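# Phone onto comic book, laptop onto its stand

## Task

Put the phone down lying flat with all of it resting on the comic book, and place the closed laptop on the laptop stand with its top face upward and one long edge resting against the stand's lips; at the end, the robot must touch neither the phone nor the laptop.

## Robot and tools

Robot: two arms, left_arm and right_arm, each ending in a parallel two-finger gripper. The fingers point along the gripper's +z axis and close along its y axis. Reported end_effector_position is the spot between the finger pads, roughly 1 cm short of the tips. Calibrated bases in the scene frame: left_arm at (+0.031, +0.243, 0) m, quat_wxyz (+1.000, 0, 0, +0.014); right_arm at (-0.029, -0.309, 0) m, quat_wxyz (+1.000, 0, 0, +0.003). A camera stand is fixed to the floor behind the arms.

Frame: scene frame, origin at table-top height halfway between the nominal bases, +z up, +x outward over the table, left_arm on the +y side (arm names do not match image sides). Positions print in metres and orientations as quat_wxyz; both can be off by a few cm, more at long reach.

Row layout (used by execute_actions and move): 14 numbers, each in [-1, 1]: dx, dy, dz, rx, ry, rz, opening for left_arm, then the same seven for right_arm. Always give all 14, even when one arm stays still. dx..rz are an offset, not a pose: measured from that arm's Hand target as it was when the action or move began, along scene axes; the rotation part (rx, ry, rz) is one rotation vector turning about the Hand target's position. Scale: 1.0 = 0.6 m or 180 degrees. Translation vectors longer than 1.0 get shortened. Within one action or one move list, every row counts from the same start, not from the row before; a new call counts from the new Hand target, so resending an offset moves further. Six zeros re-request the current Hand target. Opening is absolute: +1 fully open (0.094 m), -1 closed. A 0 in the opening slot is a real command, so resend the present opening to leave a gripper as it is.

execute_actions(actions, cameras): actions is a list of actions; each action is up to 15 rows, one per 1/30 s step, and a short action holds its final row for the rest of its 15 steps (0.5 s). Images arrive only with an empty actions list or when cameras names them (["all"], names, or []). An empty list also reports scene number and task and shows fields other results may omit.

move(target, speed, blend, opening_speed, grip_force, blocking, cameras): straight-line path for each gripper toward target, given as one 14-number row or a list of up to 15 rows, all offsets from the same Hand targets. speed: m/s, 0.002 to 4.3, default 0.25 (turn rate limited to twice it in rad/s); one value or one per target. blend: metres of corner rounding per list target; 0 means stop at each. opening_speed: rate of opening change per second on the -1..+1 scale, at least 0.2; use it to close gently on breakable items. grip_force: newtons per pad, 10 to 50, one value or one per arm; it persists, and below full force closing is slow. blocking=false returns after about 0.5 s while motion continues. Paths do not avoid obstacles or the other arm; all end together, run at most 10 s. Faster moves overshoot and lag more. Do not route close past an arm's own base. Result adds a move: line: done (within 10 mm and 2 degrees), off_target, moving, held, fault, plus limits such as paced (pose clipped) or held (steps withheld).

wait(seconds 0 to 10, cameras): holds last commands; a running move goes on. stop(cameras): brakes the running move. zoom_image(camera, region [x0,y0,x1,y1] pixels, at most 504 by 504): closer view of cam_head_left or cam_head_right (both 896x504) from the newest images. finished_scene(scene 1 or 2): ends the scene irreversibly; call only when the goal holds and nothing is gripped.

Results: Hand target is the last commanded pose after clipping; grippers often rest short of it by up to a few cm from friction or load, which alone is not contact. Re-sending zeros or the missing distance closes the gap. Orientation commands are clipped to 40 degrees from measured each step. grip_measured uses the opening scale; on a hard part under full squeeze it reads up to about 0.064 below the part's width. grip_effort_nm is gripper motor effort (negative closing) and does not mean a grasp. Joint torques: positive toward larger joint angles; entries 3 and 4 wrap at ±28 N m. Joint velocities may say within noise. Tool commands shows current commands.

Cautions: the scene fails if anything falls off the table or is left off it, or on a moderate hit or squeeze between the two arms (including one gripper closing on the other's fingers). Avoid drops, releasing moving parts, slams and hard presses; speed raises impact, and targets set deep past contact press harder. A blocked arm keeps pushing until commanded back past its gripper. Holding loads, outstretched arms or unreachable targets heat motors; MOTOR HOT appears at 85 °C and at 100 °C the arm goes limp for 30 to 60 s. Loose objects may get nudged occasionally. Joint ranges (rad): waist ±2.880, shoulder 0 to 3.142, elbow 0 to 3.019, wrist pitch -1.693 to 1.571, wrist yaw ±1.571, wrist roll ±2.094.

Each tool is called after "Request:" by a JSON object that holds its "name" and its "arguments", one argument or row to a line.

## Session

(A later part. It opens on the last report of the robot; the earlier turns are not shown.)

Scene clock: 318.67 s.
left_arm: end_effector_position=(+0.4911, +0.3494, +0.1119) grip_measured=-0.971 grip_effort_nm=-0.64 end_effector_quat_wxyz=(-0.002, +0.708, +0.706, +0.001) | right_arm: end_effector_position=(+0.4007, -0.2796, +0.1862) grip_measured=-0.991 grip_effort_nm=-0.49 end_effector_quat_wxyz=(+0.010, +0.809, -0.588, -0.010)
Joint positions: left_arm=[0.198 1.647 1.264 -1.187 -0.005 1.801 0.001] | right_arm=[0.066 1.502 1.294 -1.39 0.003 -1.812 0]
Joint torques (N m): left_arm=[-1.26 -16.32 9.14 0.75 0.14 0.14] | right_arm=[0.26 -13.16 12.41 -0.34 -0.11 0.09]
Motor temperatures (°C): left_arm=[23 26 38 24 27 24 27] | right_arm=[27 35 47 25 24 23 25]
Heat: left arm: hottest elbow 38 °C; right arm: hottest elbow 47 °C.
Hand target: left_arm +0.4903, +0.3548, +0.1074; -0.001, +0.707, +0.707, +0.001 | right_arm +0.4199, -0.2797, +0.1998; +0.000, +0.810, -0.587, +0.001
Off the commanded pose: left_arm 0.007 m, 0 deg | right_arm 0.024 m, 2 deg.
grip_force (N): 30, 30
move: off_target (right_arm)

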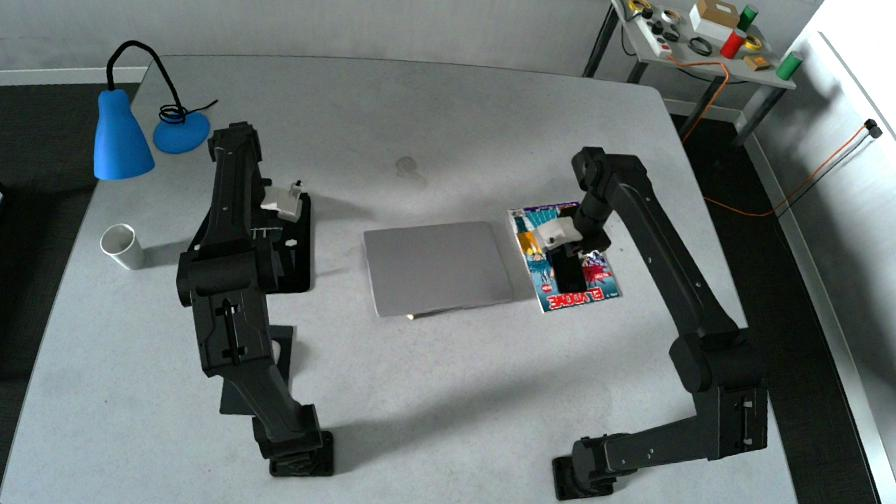

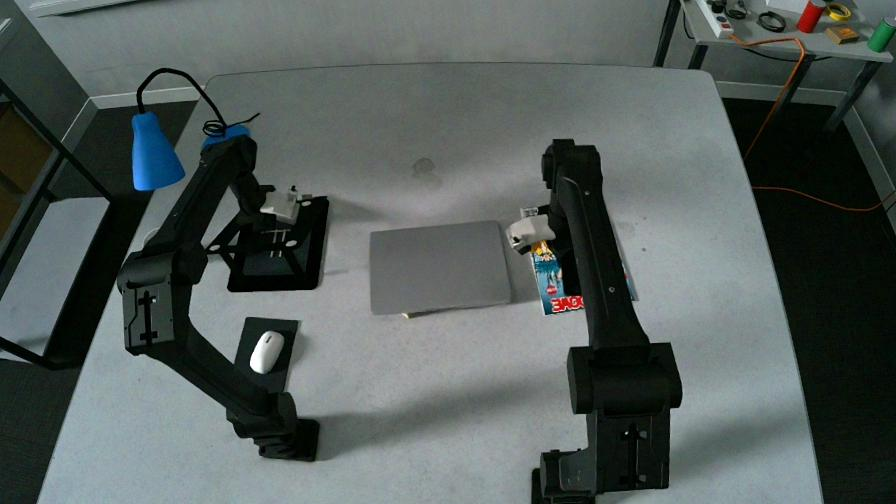

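Request:
{"name": "move", "arguments": {
  "target": [
    [0,0,-0.058,0,0,0,-1,0,0,0,0,0,0,-1],
    [-0.09,-0.09,-0.058,0,0,0,-1,0,0,0,0,0,0,-1]
  ],
  "speed": 0.1,
  "cameras": ["all"]
}}

Request:
{"name": "zoom_image", "arguments": {
  "camera": "cam_head_right",
  "region": [180, 160, 380, 360]
}}

Scene clock: 325.07 s.
left_arm: end_effector_position=(+0.4457, +0.3144, +0.0781) grip_measured=-0.971 grip_effort_nm=-0.64 end_effector_quat_wxyz=(+0.003, +0.701, +0.714, +0.009) | right_arm: end_effector_position=(+0.4007, -0.2796, +0.1862) grip_measured=-0.991 grip_effort_nm=-0.49 end_effector_quat_wxyz=(+0.010, +0.809, -0.588, -0.010)
Joint positions: left_arm=[0.142 1.551 1.047 -1.049 -0.004 1.723 0.001] | right_arm=[0.066 1.502 1.294 -1.39 0.003 -1.812 0]
Joint torques (N m): left_arm=[-3.9 -14.74 6.69 0.24 0.13 -0.1] | right_arm=[0.26 -13.22 12.38 -0.34 -0.11 0.08]
Heat: left arm: hottest elbow 37 °C; right arm: hottest elbow 47 °C.
Hand target: left_arm +0.4363, +0.3009, +0.0726; -0.001, +0.707, +0.707, +0.001 | right_arm +0.4199, -0.2797, +0.1998; +0.000, +0.810, -0.587, +0.001
Off the commanded pose: left_arm 0.017 m, 1 deg | right_arm 0.024 m, 2 deg.
grip_force (N): 30, 30
move: off_target (left_arm, right_arm)

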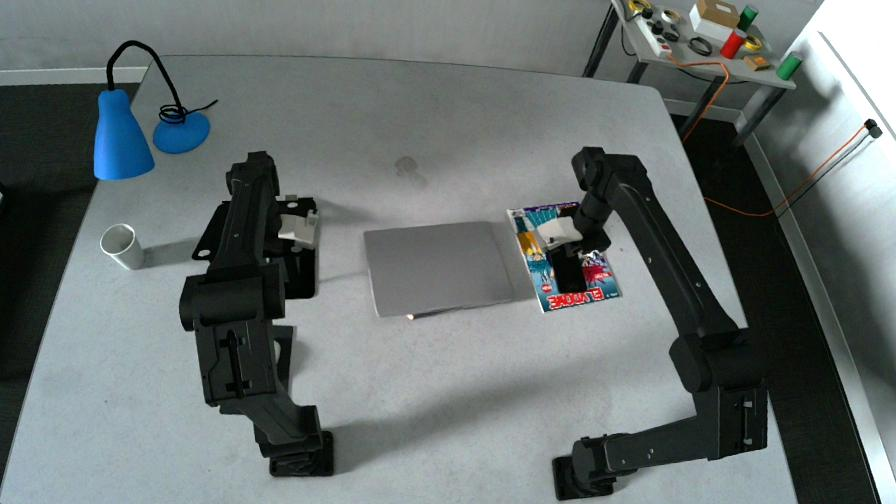

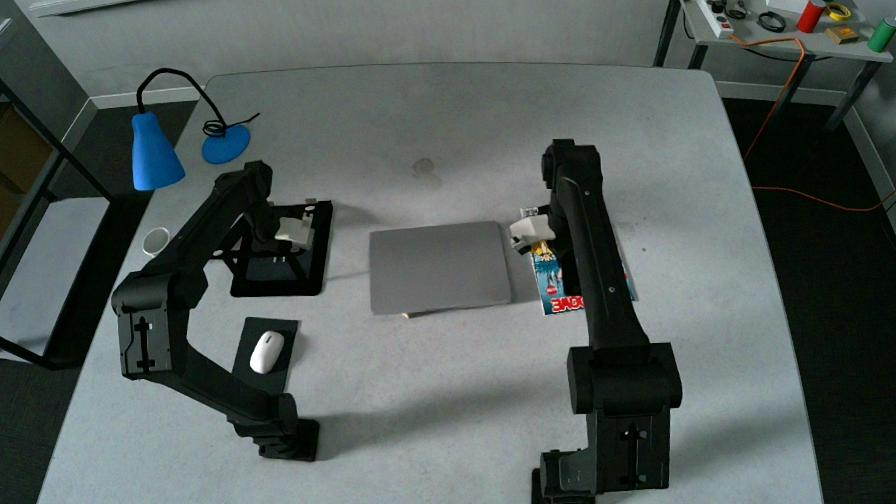

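Scaled by 2.520.

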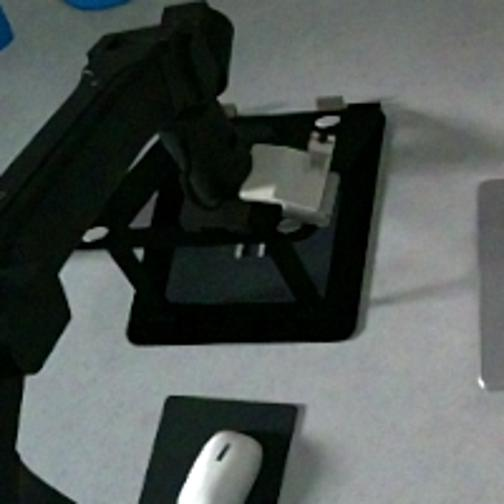

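Request:
{"name": "move", "arguments": {
  "target": [-0.07,-0.115,0.002,0,0,0,-1,0,0,0,0,0,0,-1],
  "speed": 0.1,
  "cameras": ["all"]
}}

Request:
{"name": "zoom_image", "arguments": {
  "camera": "cam_head_right",
  "region": [180, 160, 380, 360]
}}

Scene clock: 329.40 s.
left_arm: end_effector_position=(+0.4029, +0.2433, +0.0774) grip_measured=-0.971 grip_effort_nm=-0.64 end_effector_quat_wxyz=(+0.001, +0.701, +0.713, +0.006) | right_arm: end_effector_position=(+0.4007, -0.2796, +0.1862) grip_measured=-0.991 grip_effort_nm=-0.49 end_effector_quat_wxyz=(+0.010, +0.809, -0.588, -0.010)
Joint positions: left_arm=[-0.029 1.436 0.917 -1.042 -0.007 1.554 0.001] | right_arm=[0.066 1.502 1.294 -1.39 0.003 -1.812 0]
Joint torques (N m): left_arm=[-4.13 -12.34 6.91 0.16 0.23 -0.09] | right_arm=[0.32 -13.16 12.41 -0.29 -0.11 0.09]
Heat: left arm: hottest elbow 37 °C; right arm: hottest elbow 48 °C.
Hand target: left_arm +0.3943, +0.2319, +0.0737; -0.001, +0.707, +0.707, +0.001 | right_arm +0.4199, -0.2797, +0.1998; +0.000, +0.810, -0.587, +0.001
Off the commanded pose: left_arm 0.015 m, 1 deg | right_arm 0.024 m, 2 deg.
grip_force (N): 30, 30
move: off_target (left_arm, right_arm)

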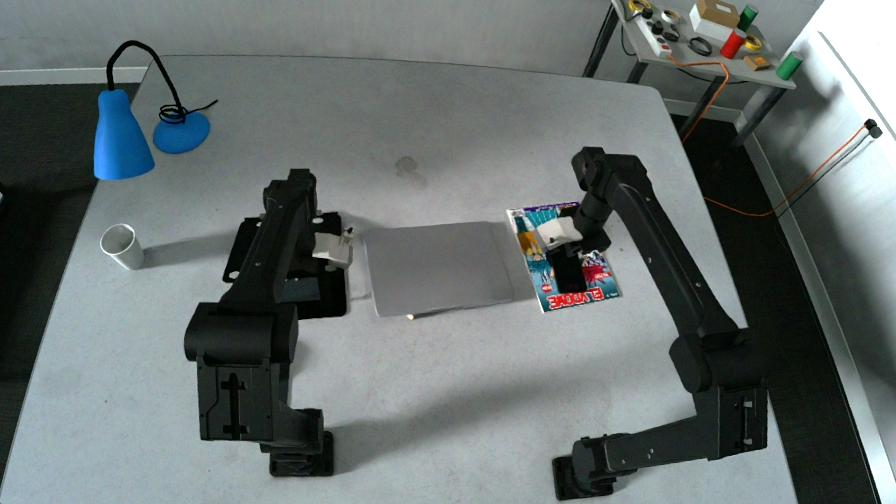

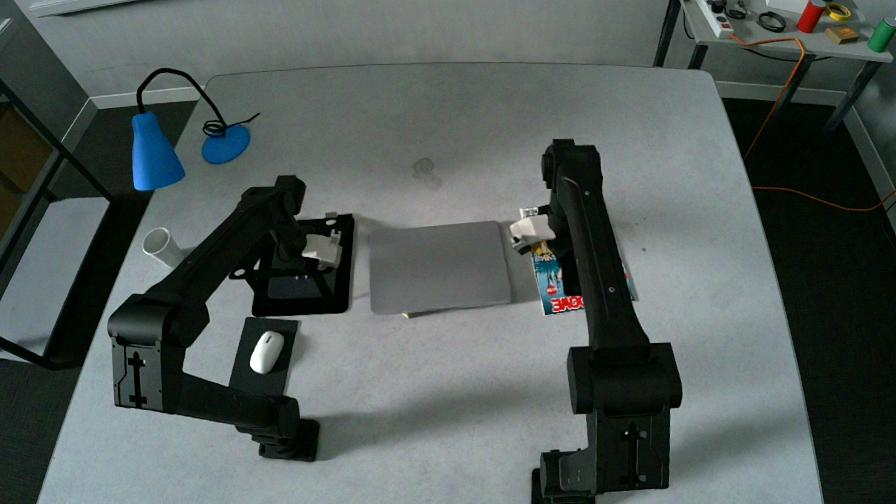

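Scaled by 2.520.

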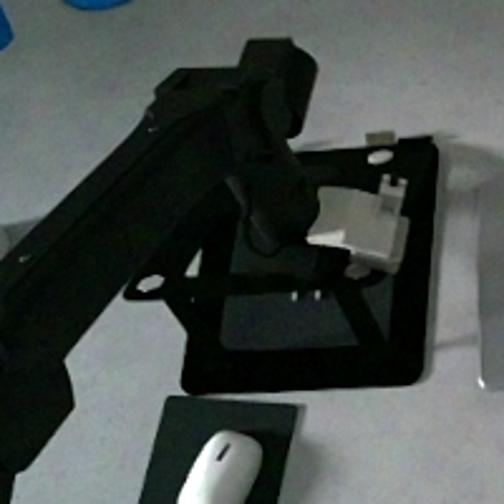

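Request:
{"name": "move", "arguments": {
  "target": [
    [0.03,0.03,0.02,0,0,0,-1,0,0,0,0,0,0,-1],
    [0.03,0.03,0.31,0,0,0,-1,0,0,0,0,0,-0.03,-1],
    [0.118,-0.1,0.25,0,0,0.028,1,0.08,0.05,-0.1,0,0,-0.072,1],
    [0.118,-0.1,-0.023,0,0,0.028,1,0.092,0.055,-0.233,0,0,-0.072,1]
  ],
  "speed": 0.25,
  "blend": [0.01,0.04,0,0],
  "cameras": ["all"]
}}

Request:
{"name": "zoom_image", "arguments": {
  "camera": "cam_head_left",
  "region": [300, 160, 560, 360]
}}

Request:
{"name": "zoom_image", "arguments": {
  "camera": "cam_head_right",
  "region": [300, 160, 560, 360]
}}

Scene clock: 343.77 s.
left_arm: end_effector_position=(+0.4863, +0.1714, +0.1083) grip_measured=+0.998 grip_effort_nm=0.13 end_effector_quat_wxyz=(+0.046, +0.675, +0.736, +0.032) | right_arm: end_effector_position=(+0.4776, -0.2512, +0.0735) grip_measured=+0.999 grip_effort_nm=0.07 end_effector_quat_wxyz=(-0.008, +0.737, -0.675, +0.006)
Joint positions: left_arm=[-0.184 1.557 1.139 -1.041 -0.002 1.329 0.094] | right_arm=[0.11 1.765 1.311 -1.097 -0.001 -1.544 0.094]
Joint torques (N m): left_arm=[-1.49 -9.58 5.18 0.38 0.02 -0.06] | right_arm=[1.26 -17.44 6.79 0.49 0.02 0.24]
Heat: left arm: hottest elbow 36 °C; right arm: hottest elbow 47 °C.
Hand target: left_arm +0.4652, +0.1718, +0.0601; +0.000, +0.675, +0.738, +0.001 | right_arm +0.4752, -0.2467, +0.0601; +0.000, +0.738, -0.675, +0.001
Off the commanded pose: left_arm 0.053 m, 6 deg | right_arm 0.014 m, 1 deg.
grip_force (N): 30, 30
move: off_target (left_arm, right_arm); target 3's new opening was sent with left_arm's hand 0.034 m and 4 deg from that target

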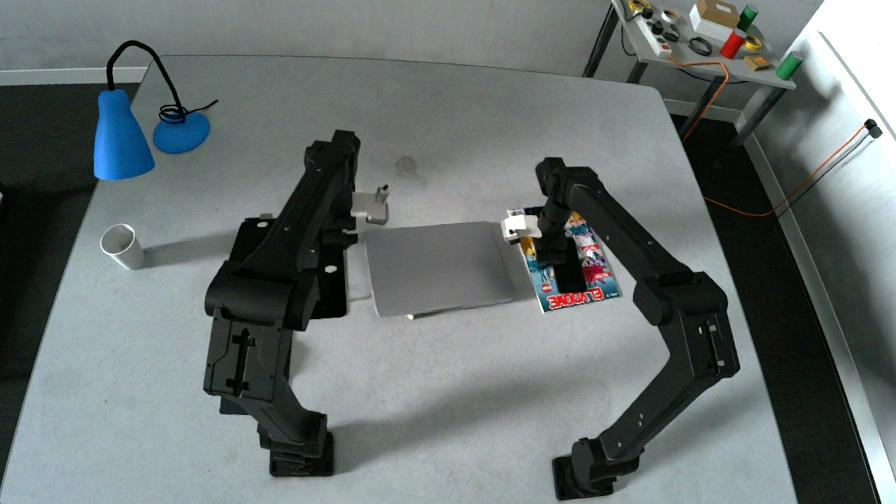

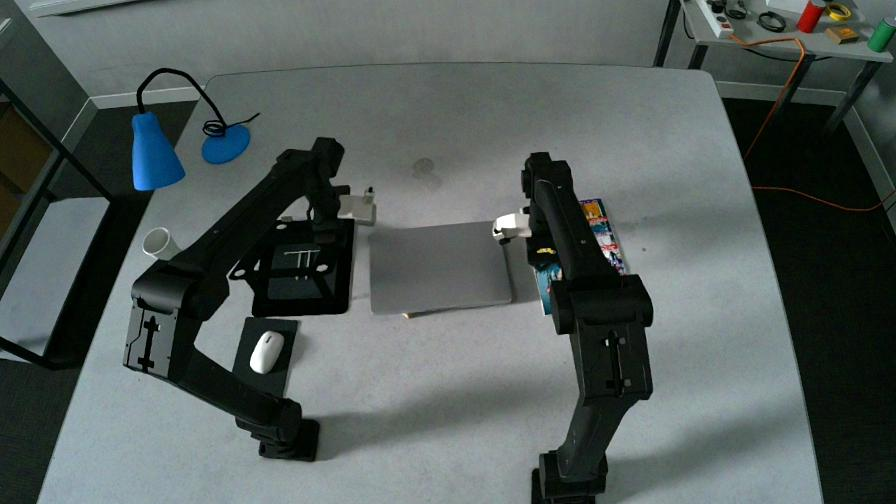

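Scaled by 1.938.

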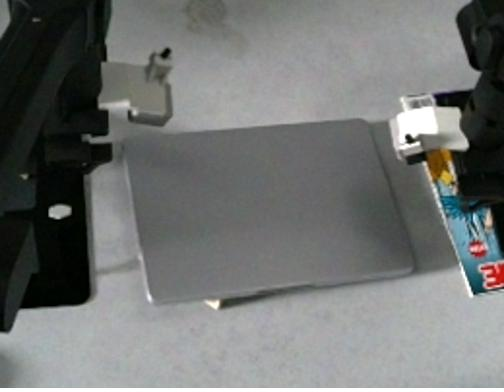

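Scaled by 1.938.

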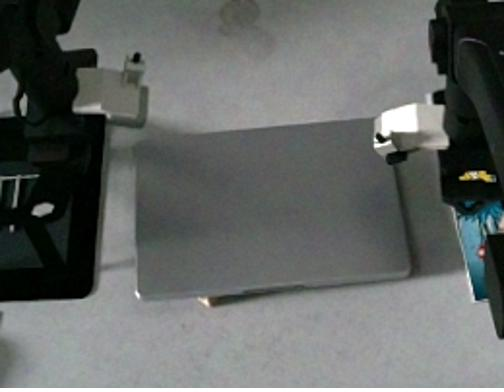

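Request:
{"name": "move", "arguments": {
  "target": [
    [0,0,0.2,0,0,0,1,0,0,0,0,0,0,1],
    [0,-0.073,0.2,0,0,0,1,0,0,0,0,0,0,1],
    [0,-0.073,0.08,0,0,0,1,0,0,0,0,0,0,1]
  ],
  "speed": 0.15,
  "cameras": ["all"]
}}

Request:
{"name": "zoom_image", "arguments": {
  "camera": "cam_head_left",
  "region": [300, 160, 560, 360]
}}

Request:
{"name": "zoom_image", "arguments": {
  "camera": "cam_head_right",
  "region": [300, 160, 560, 360]
}}

Scene clock: 361.80 s.
left_arm: end_effector_position=(+0.4648, +0.1302, +0.1117) grip_measured=+0.998 grip_effort_nm=0.13 end_effector_quat_wxyz=(-0.002, +0.676, +0.737, -0.001) | right_arm: end_effector_position=(+0.4776, -0.2512, +0.0735) grip_measured=+0.999 grip_effort_nm=0.07 end_effector_quat_wxyz=(-0.008, +0.737, -0.675, +0.006)
Joint positions: left_arm=[-0.281 1.591 1.193 -1.176 0.001 1.233 0.094] | right_arm=[0.11 1.765 1.311 -1.097 -0.001 -1.544 0.094]
Joint torques (N m): left_arm=[-1.9 -15.03 9.03 0.7 -0.05 -0.07] | right_arm=[1.26 -17.08 6.8 0.47 0.02 0.22]
Heat: left arm: hottest elbow 35 °C; right arm: hottest elbow 43 °C.
Hand target: left_arm +0.4650, +0.1280, +0.1080; -0.001, +0.675, +0.738, +0.001 | right_arm +0.4752, -0.2467, +0.0601; +0.000, +0.738, -0.675, +0.001
Off the commanded pose: left_arm 0.004 m, 0 deg | right_arm 0.014 m, 1 deg.
grip_force (N): 30, 30
move: off_target (right_arm)

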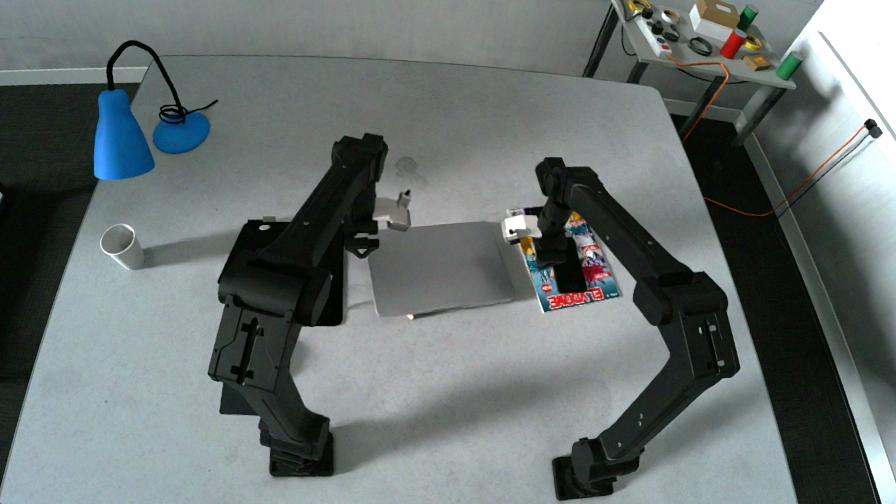

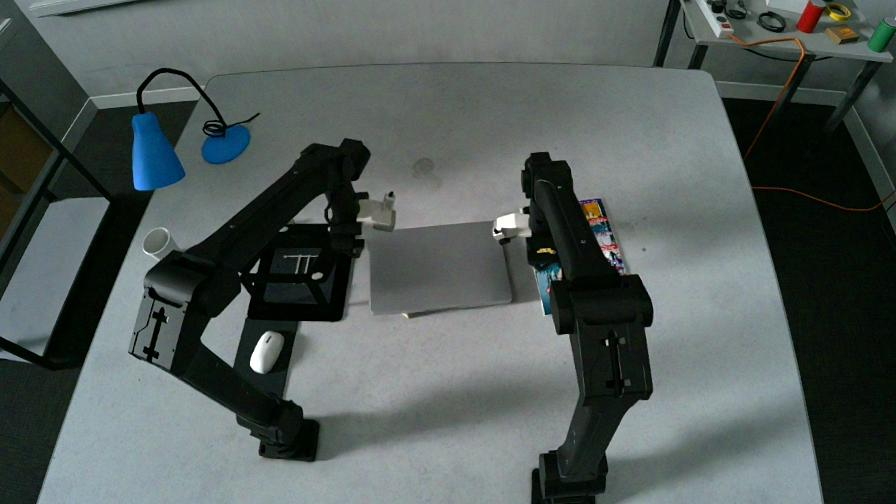

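Scaled by 1.938.

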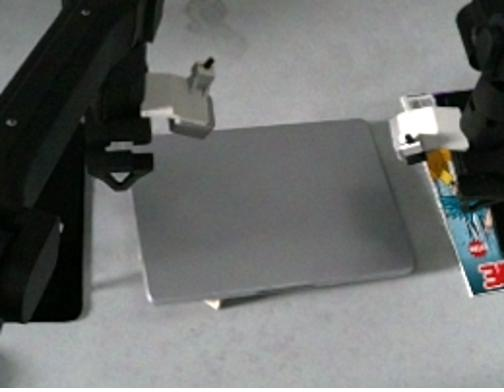

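Scaled by 1.938.

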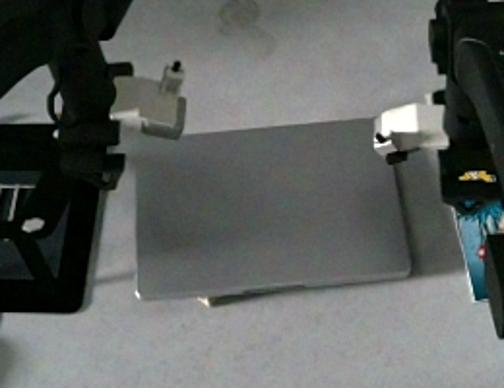

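Request:
{"name": "move", "arguments": {
  "target": [
    [-0.05,0,-0.02,0,0,0,1,0,0.02,-0.01,0,0,0,1],
    [-0.05,0,-0.157,0,0,0,1,0,0.03,-0.075,0,0,0,1]
  ],
  "speed": 0.12,
  "cameras": ["all"]
}}

Request:
{"name": "zoom_image", "arguments": {
  "camera": "cam_head_left",
  "region": [300, 160, 560, 360]
}}

Request:
{"name": "zoom_image", "arguments": {
  "camera": "cam_head_right",
  "region": [300, 160, 560, 360]
}}

Scene clock: 369.47 s.
left_arm: end_effector_position=(+0.4358, +0.1348, +0.0194) grip_measured=+0.998 grip_effort_nm=0.13 end_effector_quat_wxyz=(-0.004, +0.670, +0.742, +0.001) | right_arm: end_effector_position=(+0.4806, -0.2341, +0.0317) grip_measured=+0.999 grip_effort_nm=0.07 end_effector_quat_wxyz=(-0.011, +0.737, -0.676, +0.008)
Joint positions: left_arm=[-0.29 1.651 0.987 -0.913 -0.005 1.208 0.094] | right_arm=[0.142 1.826 1.274 -0.992 -0.001 -1.509 0.094]
Joint torques (N m): left_arm=[-1.85 -13.33 7.68 0.95 0.11 0] | right_arm=[1.44 -17.55 6.27 0.49 0.02 0.21]
Motor temperatures (°C): left_arm=[23 26 35 24 27 24 27] | right_arm=[27 35 42 25 24 23 25]
Heat: left arm: hottest elbow 35 °C; right arm: hottest elbow 42 °C.
Hand target: left_arm +0.4351, +0.1281, +0.0138; -0.001, +0.675, +0.738, +0.001 | right_arm +0.4751, -0.2287, +0.0150; +0.000, +0.738, -0.675, +0.001
Off the commanded pose: left_arm 0.009 m, 1 deg | right_arm 0.018 m, 1 deg.
grip_force (N): 30, 30
move: off_target (right_arm)

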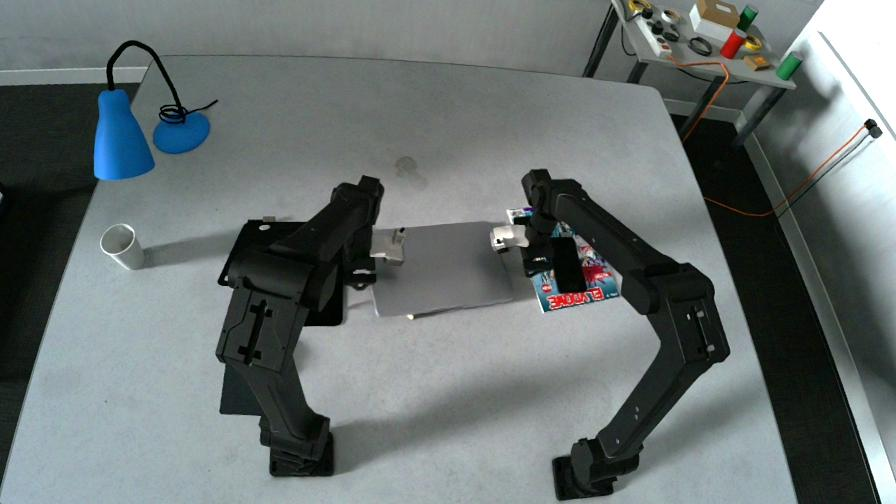

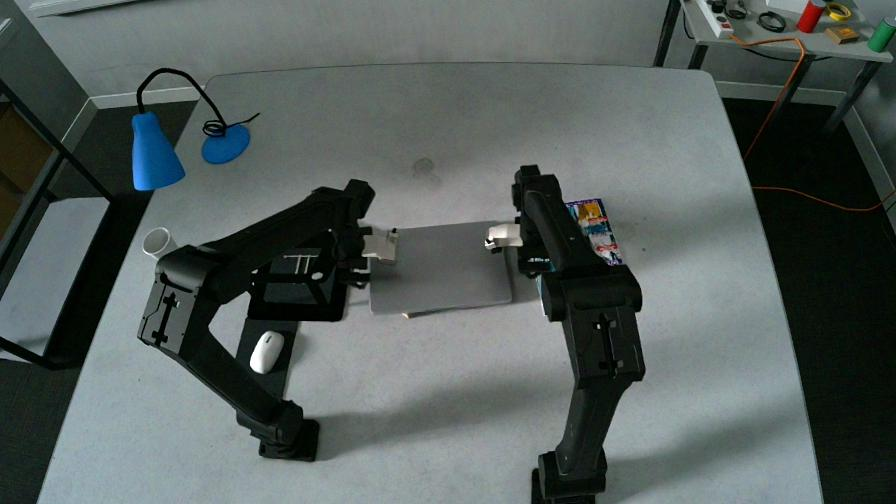

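Scaled by 1.938.

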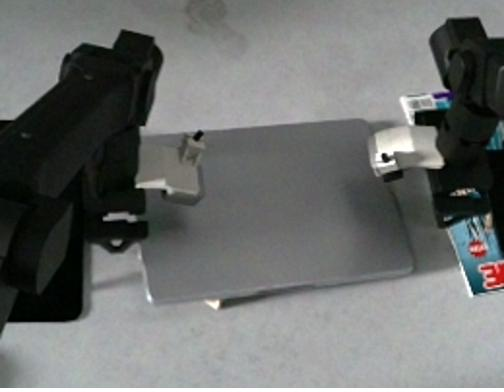

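Scaled by 1.938.

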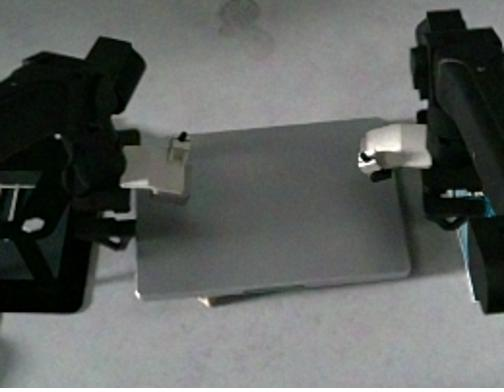

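Request:
{"name": "zoom_image", "arguments": {
  "camera": "cam_head_left",
  "region": [370, 280, 530, 340]
}}

Request:
{"name": "zoom_image", "arguments": {
  "camera": "cam_head_right",
  "region": [360, 280, 520, 340]
}}

Scaled by 3.150.

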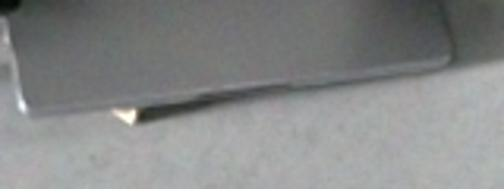

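Scaled by 3.150.

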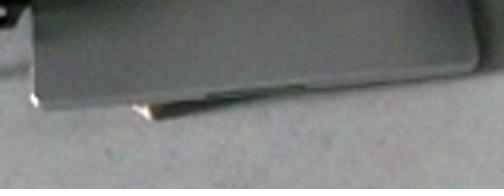

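Request:
{"name": "move", "arguments": {
  "target": [
    [0,-0.01,0,0,0,0,1,0,0.02,-0.028,0,0,0,1],
    [0,-0.05,0,0,0,0,1,0,0.1,-0.026,0,0,0,1]
  ],
  "speed": 0.08,
  "cameras": ["all"]
}}

Request:
{"name": "zoom_image", "arguments": {
  "camera": "cam_head_left",
  "region": [320, 190, 560, 340]
}}

Request:
{"name": "zoom_image", "arguments": {
  "camera": "cam_head_right",
  "region": [320, 190, 560, 340]
}}

Scene clock: 380.50 s.
left_arm: end_effector_position=(+0.4347, +0.1313, +0.0190) grip_measured=+0.998 grip_effort_nm=0.12 end_effector_quat_wxyz=(-0.009, +0.652, +0.758, +0.010) | right_arm: end_effector_position=(+0.4755, -0.1962, +0.0135) grip_measured=+0.999 grip_effort_nm=0.07 end_effector_quat_wxyz=(-0.004, +0.736, -0.677, +0.015)
Joint positions: left_arm=[-0.307 1.652 0.987 -0.913 -0.026 1.141 0.094] | right_arm=[0.223 1.858 1.266 -0.956 0.021 -1.426 0.094]
Joint torques (N m): left_arm=[-6.3 -12.57 9.99 0.76 0.96 0.06] | right_arm=[3.66 -16.09 8.54 0.02 -0.69 0.52]
Heat: left arm: hottest elbow 35 °C; right arm: hottest elbow 40 °C.
Hand target: left_arm +0.4351, +0.0982, +0.0137; -0.001, +0.675, +0.738, +0.001 | right_arm +0.4752, -0.1686, -0.0006; +0.000, +0.738, -0.675, +0.001
Off the commanded pose: left_arm 0.034 m, 4 deg | right_arm 0.031 m, 2 deg.
grip_force (N): 30, 30
move: off_target (left_arm, right_arm)

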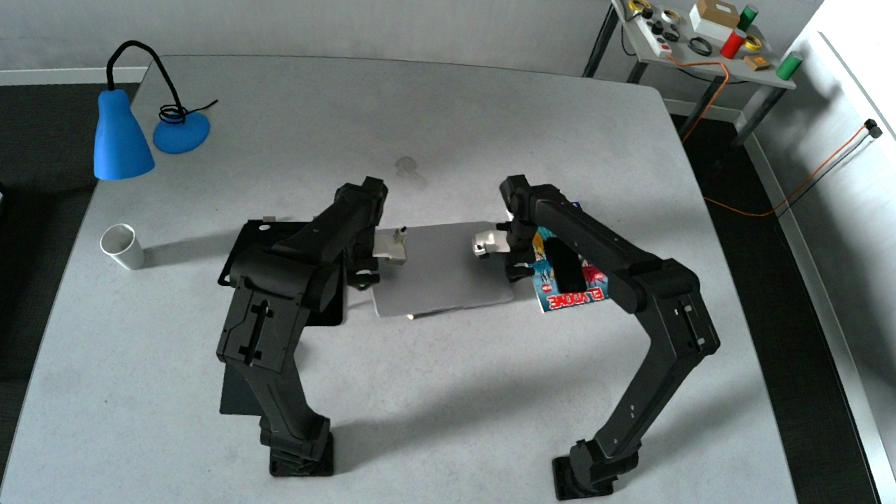

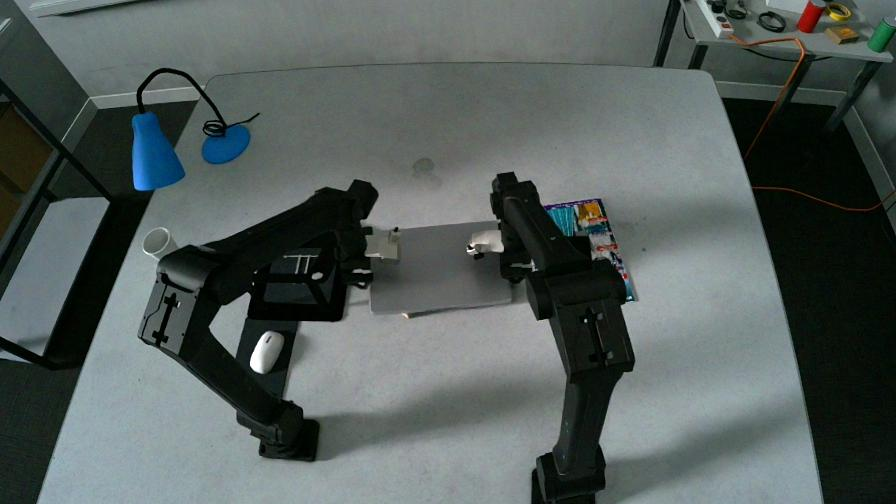

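Scaled by 2.100.

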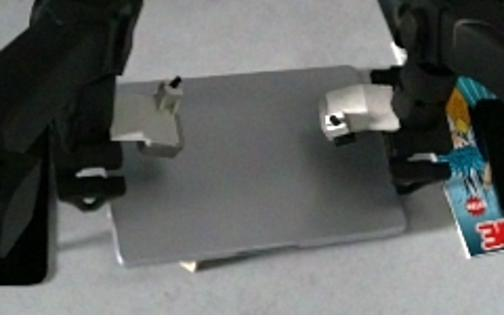

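Scaled by 2.100.

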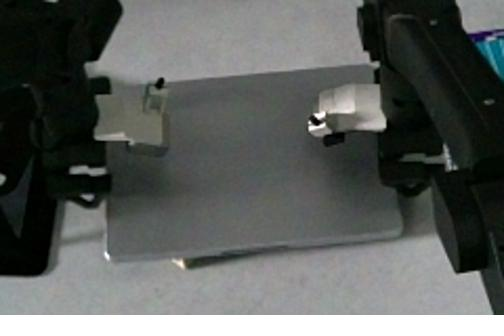

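Request:
{"name": "move", "arguments": {
  "target": [0,-0.067,0,0,0,0,1,0,0.075,0.01,0,0,0,1],
  "speed": 0.08
}}

Scene clock: 384.50 s.
left_arm: end_effector_position=(+0.4334, +0.1299, +0.0199) grip_measured=+0.998 grip_effort_nm=0.12 end_effector_quat_wxyz=(-0.021, +0.653, +0.757, +0.027) | right_arm: end_effector_position=(+0.4724, -0.1932, +0.0141) grip_measured=+0.999 grip_effort_nm=0.07 end_effector_quat_wxyz=(+0.018, +0.734, -0.679, +0.025)
Joint positions: left_arm=[-0.328 1.654 0.991 -0.925 -0.066 1.123 0.094] | right_arm=[0.244 1.866 1.28 -0.988 0.061 -1.4 0.094]
Joint torques (N m): left_arm=[-11.16 -10.75 12.36 0.65 2.5 -0.55] | right_arm=[7.82 -16.21 10.39 -0.03 -2.05 0.93]
Heat: left arm: hottest elbow 35 °C; right arm: hottest elbow 40 °C.
Hand target: left_arm +0.4351, +0.0578, +0.0137; -0.001, +0.675, +0.738, +0.001 | right_arm +0.4751, -0.1238, +0.0054; +0.000, +0.738, -0.675, +0.001
Off the commanded pose: left_arm 0.072 m, 5 deg | right_arm 0.070 m, 4 deg.
grip_force (N): 30, 30
move: off_target (left_arm, right_arm)

Request:
{"name": "move", "arguments": {
  "target": [0,-0.017,0.12,0,0,0,1,0,0.017,0.13,0,0,0,1],
  "speed": 0.08,
  "cameras": ["all"]
}}

Request:
{"name": "zoom_image", "arguments": {
  "camera": "cam_head_left",
  "region": [320, 170, 560, 340]
}}

Request:
{"name": "zoom_image", "arguments": {
  "camera": "cam_head_right",
  "region": [320, 170, 560, 340]
}}

Scene clock: 388.13 s.
left_arm: end_effector_position=(+0.4141, +0.0614, +0.0616) grip_measured=+0.998 grip_effort_nm=0.12 end_effector_quat_wxyz=(-0.029, +0.673, +0.739, -0.008) | right_arm: end_effector_position=(+0.4519, -0.1192, +0.0568) grip_measured=+0.999 grip_effort_nm=0.06 end_effector_quat_wxyz=(+0.028, +0.743, -0.669, -0.012)
Joint positions: left_arm=[-0.47 1.627 1.089 -1.093 -0.003 1.035 0.094] | right_arm=[0.373 1.848 1.382 -1.166 0.003 -1.297 0.094]
Joint torques (N m): left_arm=[-1.61 -15.74 14.16 -0.31 0.06 0.01] | right_arm=[0.09 -21.36 11.7 -0.36 -0.1 0.2]
Heat: left arm: hottest elbow 35 °C; right arm: hottest elbow 40 °C.
Hand target: left_arm +0.4351, +0.0476, +0.0859; -0.001, +0.675, +0.738, +0.001 | right_arm +0.4752, -0.1135, +0.0834; +0.000, +0.738, -0.675, +0.001
Off the commanded pose: left_arm 0.035 m, 3 deg | right_arm 0.036 m, 4 deg.
grip_force (N): 30, 30
move: off_target (left_arm, right_arm)

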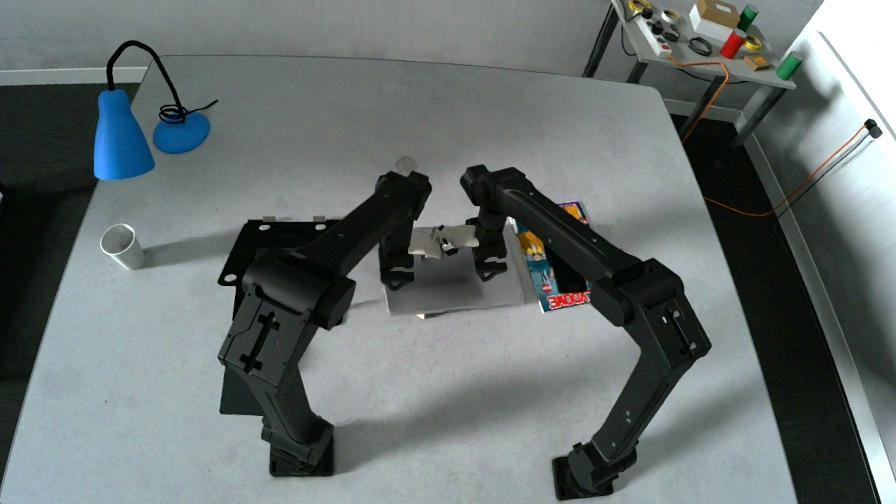

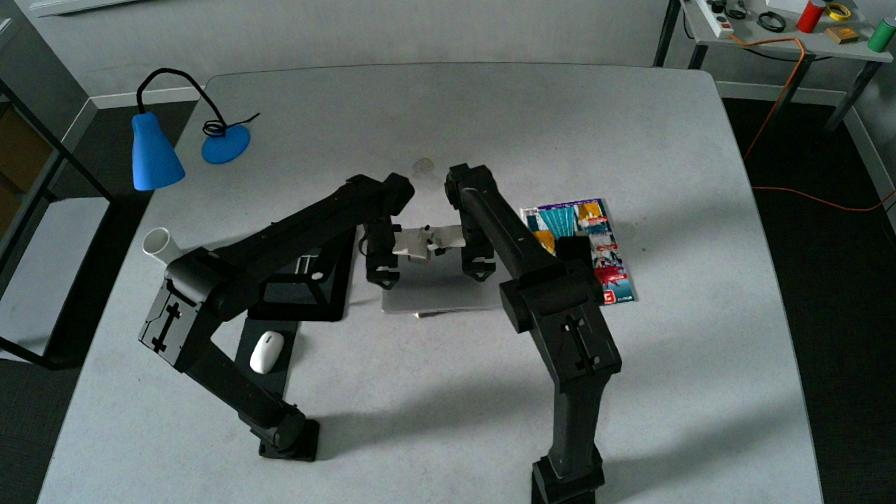

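Scaled by 2.100.

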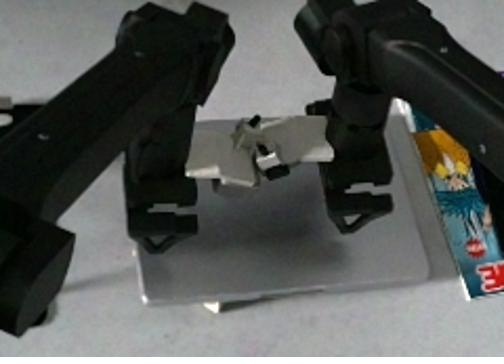

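Scaled by 2.100.

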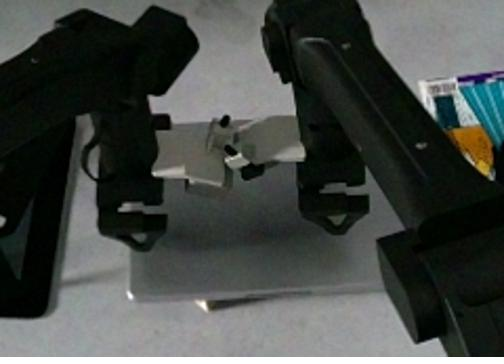

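Request:
{"name": "move", "arguments": {
  "target": [
    [0,0.1,0.03,0,0,0,1,0,-0.1,0.03,0,0,0,1],
    [0.0,0.15,0.2,0,0,0,1,0,-0.3,0.1,0,0,0,1],
    [-0.4,0.5,0.2,0,0,0,1,-0.2,-0.3,0.1,0,0,0,1]
  ],
  "speed": 0.25,
  "blend": [0.02,0.04,0],
  "cameras": ["all"]
}}

Request:
{"name": "zoom_image", "arguments": {
  "camera": "cam_head_left",
  "region": [370, 270, 470, 340]
}}

Request:
{"name": "zoom_image", "arguments": {
  "camera": "cam_head_right",
  "region": [360, 270, 460, 340]
}}

Request:
{"name": "zoom_image", "arguments": {
  "camera": "cam_head_left",
  "region": [440, 250, 540, 320]
}}

Scene clock: 395.53 s.
left_arm: end_effector_position=(+0.1999, +0.3476, +0.2079) grip_measured=+0.998 grip_effort_nm=0.12 end_effector_quat_wxyz=(+0.000, +0.677, +0.736, +0.008) | right_arm: end_effector_position=(+0.3582, -0.2940, +0.1434) grip_measured=+0.999 grip_effort_nm=0.06 end_effector_quat_wxyz=(+0.004, +0.737, -0.676, -0.002)
Joint positions: left_arm=[0.524 0.82 0.825 -1.56 -0.005 2.041 0.094] | right_arm=[0.037 1.411 1.08 -1.25 0.003 -1.615 0.094]
Joint torques (N m): left_arm=[-0.09 -2.78 9.88 -0.03 0.12 0.11] | right_arm=[0.62 -14.1 6.71 0.42 -0.11 0.12]
Heat: left arm: hottest elbow 36 °C; right arm: hottest elbow 39 °C.
Hand target: left_arm +0.1951, +0.3476, +0.2059; -0.001, +0.675, +0.738, +0.001 | right_arm +0.3551, -0.2935, +0.1434; +0.000, +0.738, -0.674, +0.001
Off the commanded pose: left_arm 0.005 m, 1 deg | right_arm 0.003 m, 1 deg.
grip_force (N): 30, 30
move: done

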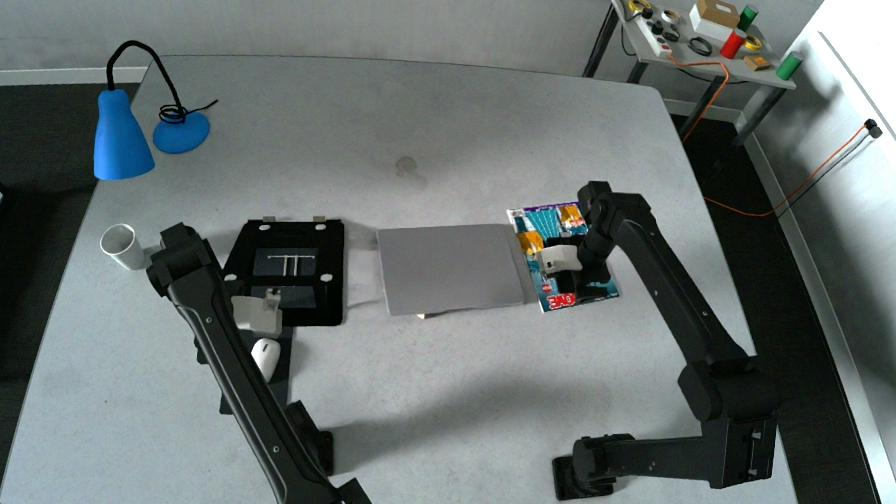

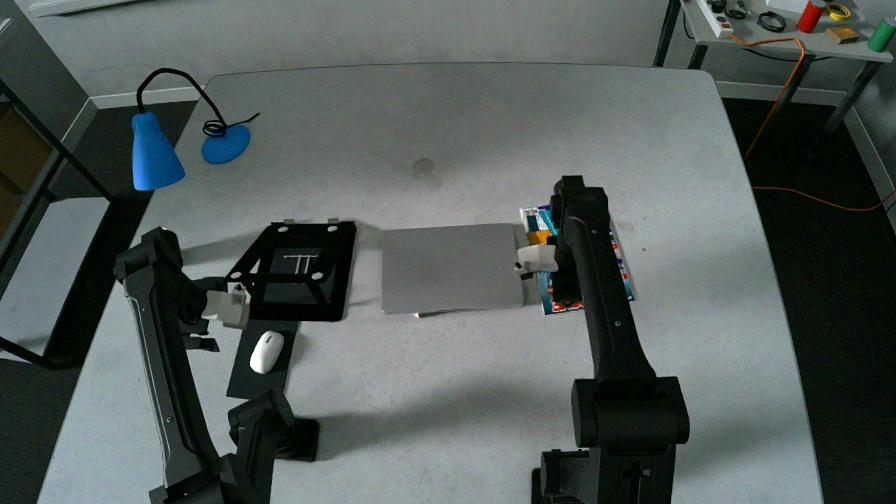

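Scaled by 5.040.

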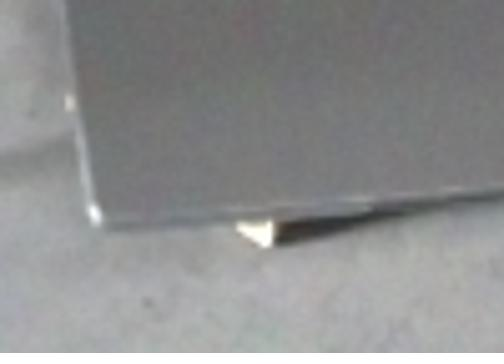

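Scaled by 5.040.

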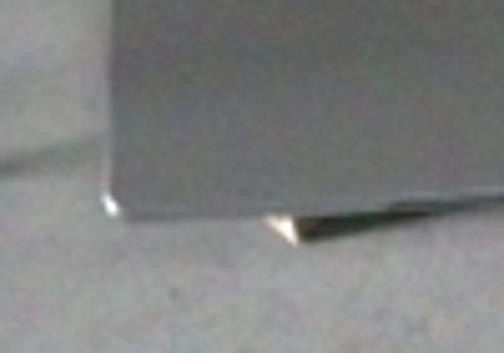

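Scaled by 5.040.

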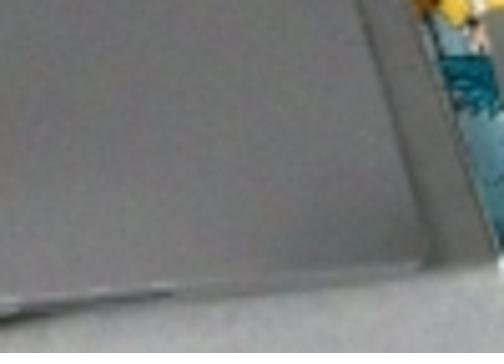

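Request:
{"name": "zoom_image", "arguments": {
  "camera": "cam_head_left",
  "region": [200, 180, 400, 360]
}}

Request:
{"name": "zoom_image", "arguments": {
  "camera": "cam_head_right",
  "region": [200, 180, 400, 360]
}}

Scaled by 2.520.

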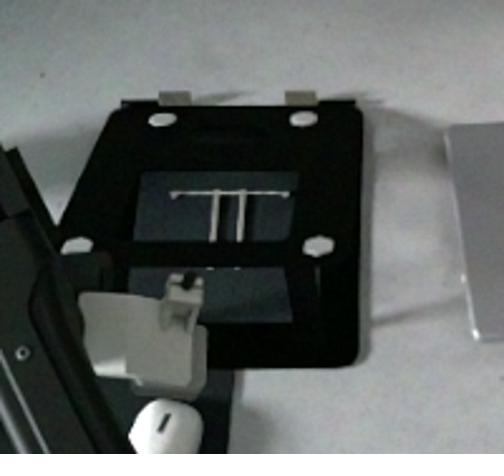

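Scaled by 2.520.

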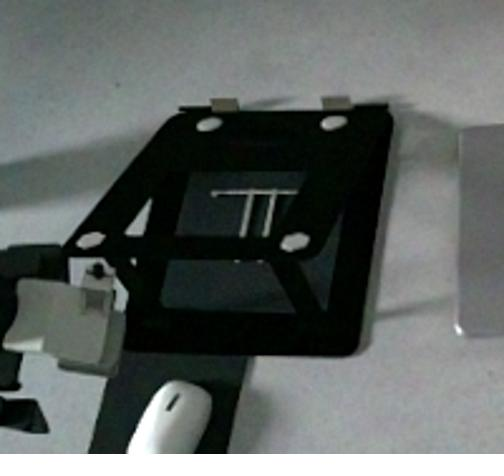

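Request:
{"name": "move", "arguments": {
  "target": [
    [0.05,0,0.1,0,0,0.05,-1,0,0,0,0,0,0,1],
    [0.391,-0.029,0.08,0,0,0.167,-1,0,0,0,0,0,0,1],
    [0.391,-0.029,-0.2,0,0,0.167,-1,0,0,0,0,0,0,1]
  ],
  "speed": 0.25,
  "blend": [0.03,0.0,0],
  "cameras": ["all"]
}}

Request:
{"name": "zoom_image", "arguments": {
  "camera": "cam_head_right",
  "region": [200, 180, 400, 360]
}}

Scene clock: 447.57 s.
left_arm: end_effector_position=(+0.4277, +0.3350, +0.0887) grip_measured=-0.970 grip_effort_nm=-0.61 end_effector_quat_wxyz=(-0.002, +0.458, +0.889, -0.002) | right_arm: end_effector_position=(+0.3582, -0.2940, +0.1434) grip_measured=+0.999 grip_effort_nm=0.06 end_effector_quat_wxyz=(+0.004, +0.737, -0.676, -0.002)
Joint positions: left_arm=[0.201 1.518 1.041 -1.099 0.001 1.182 0.001] | right_arm=[0.037 1.411 1.08 -1.25 0.003 -1.615 0.094]
Joint torques (N m): left_arm=[-2.43 -13.33 8.77 0.79 -0.1 -0.02] | right_arm=[0.62 -14.15 6.68 0.42 -0.11 0.12]
Motor temperatures (°C): left_arm=[23 26 36 24 27 24 27] | right_arm=[27 34 37 25 24 23 25]
Heat: left arm: hottest elbow 36 °C; right arm: hottest elbow 37 °C.
Hand target: left_arm +0.4297, +0.3303, +0.0859; -0.001, +0.461, +0.888, +0.000 | right_arm +0.3551, -0.2935, +0.1434; +0.000, +0.738, -0.674, +0.001
Off the commanded pose: left_arm 0.006 m, 0 deg | right_arm 0.003 m, 1 deg.
grip_force (N): 30, 30
move: done

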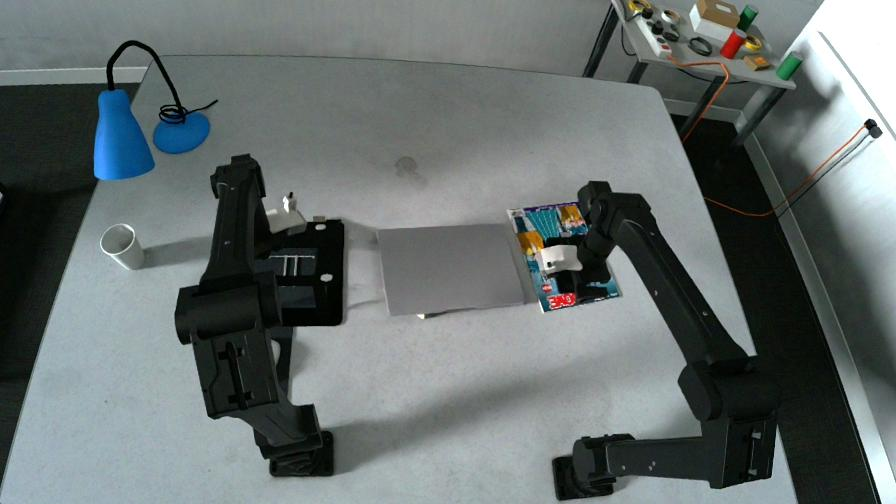

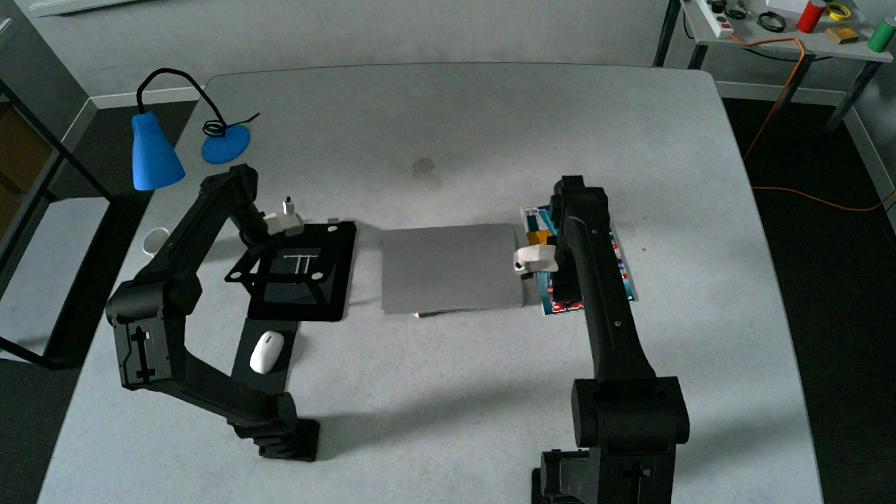

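Scaled by 2.520.

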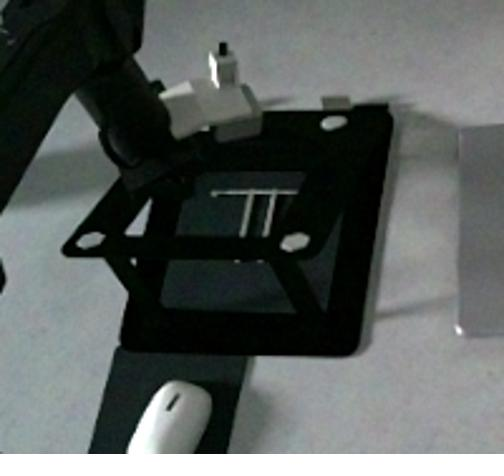

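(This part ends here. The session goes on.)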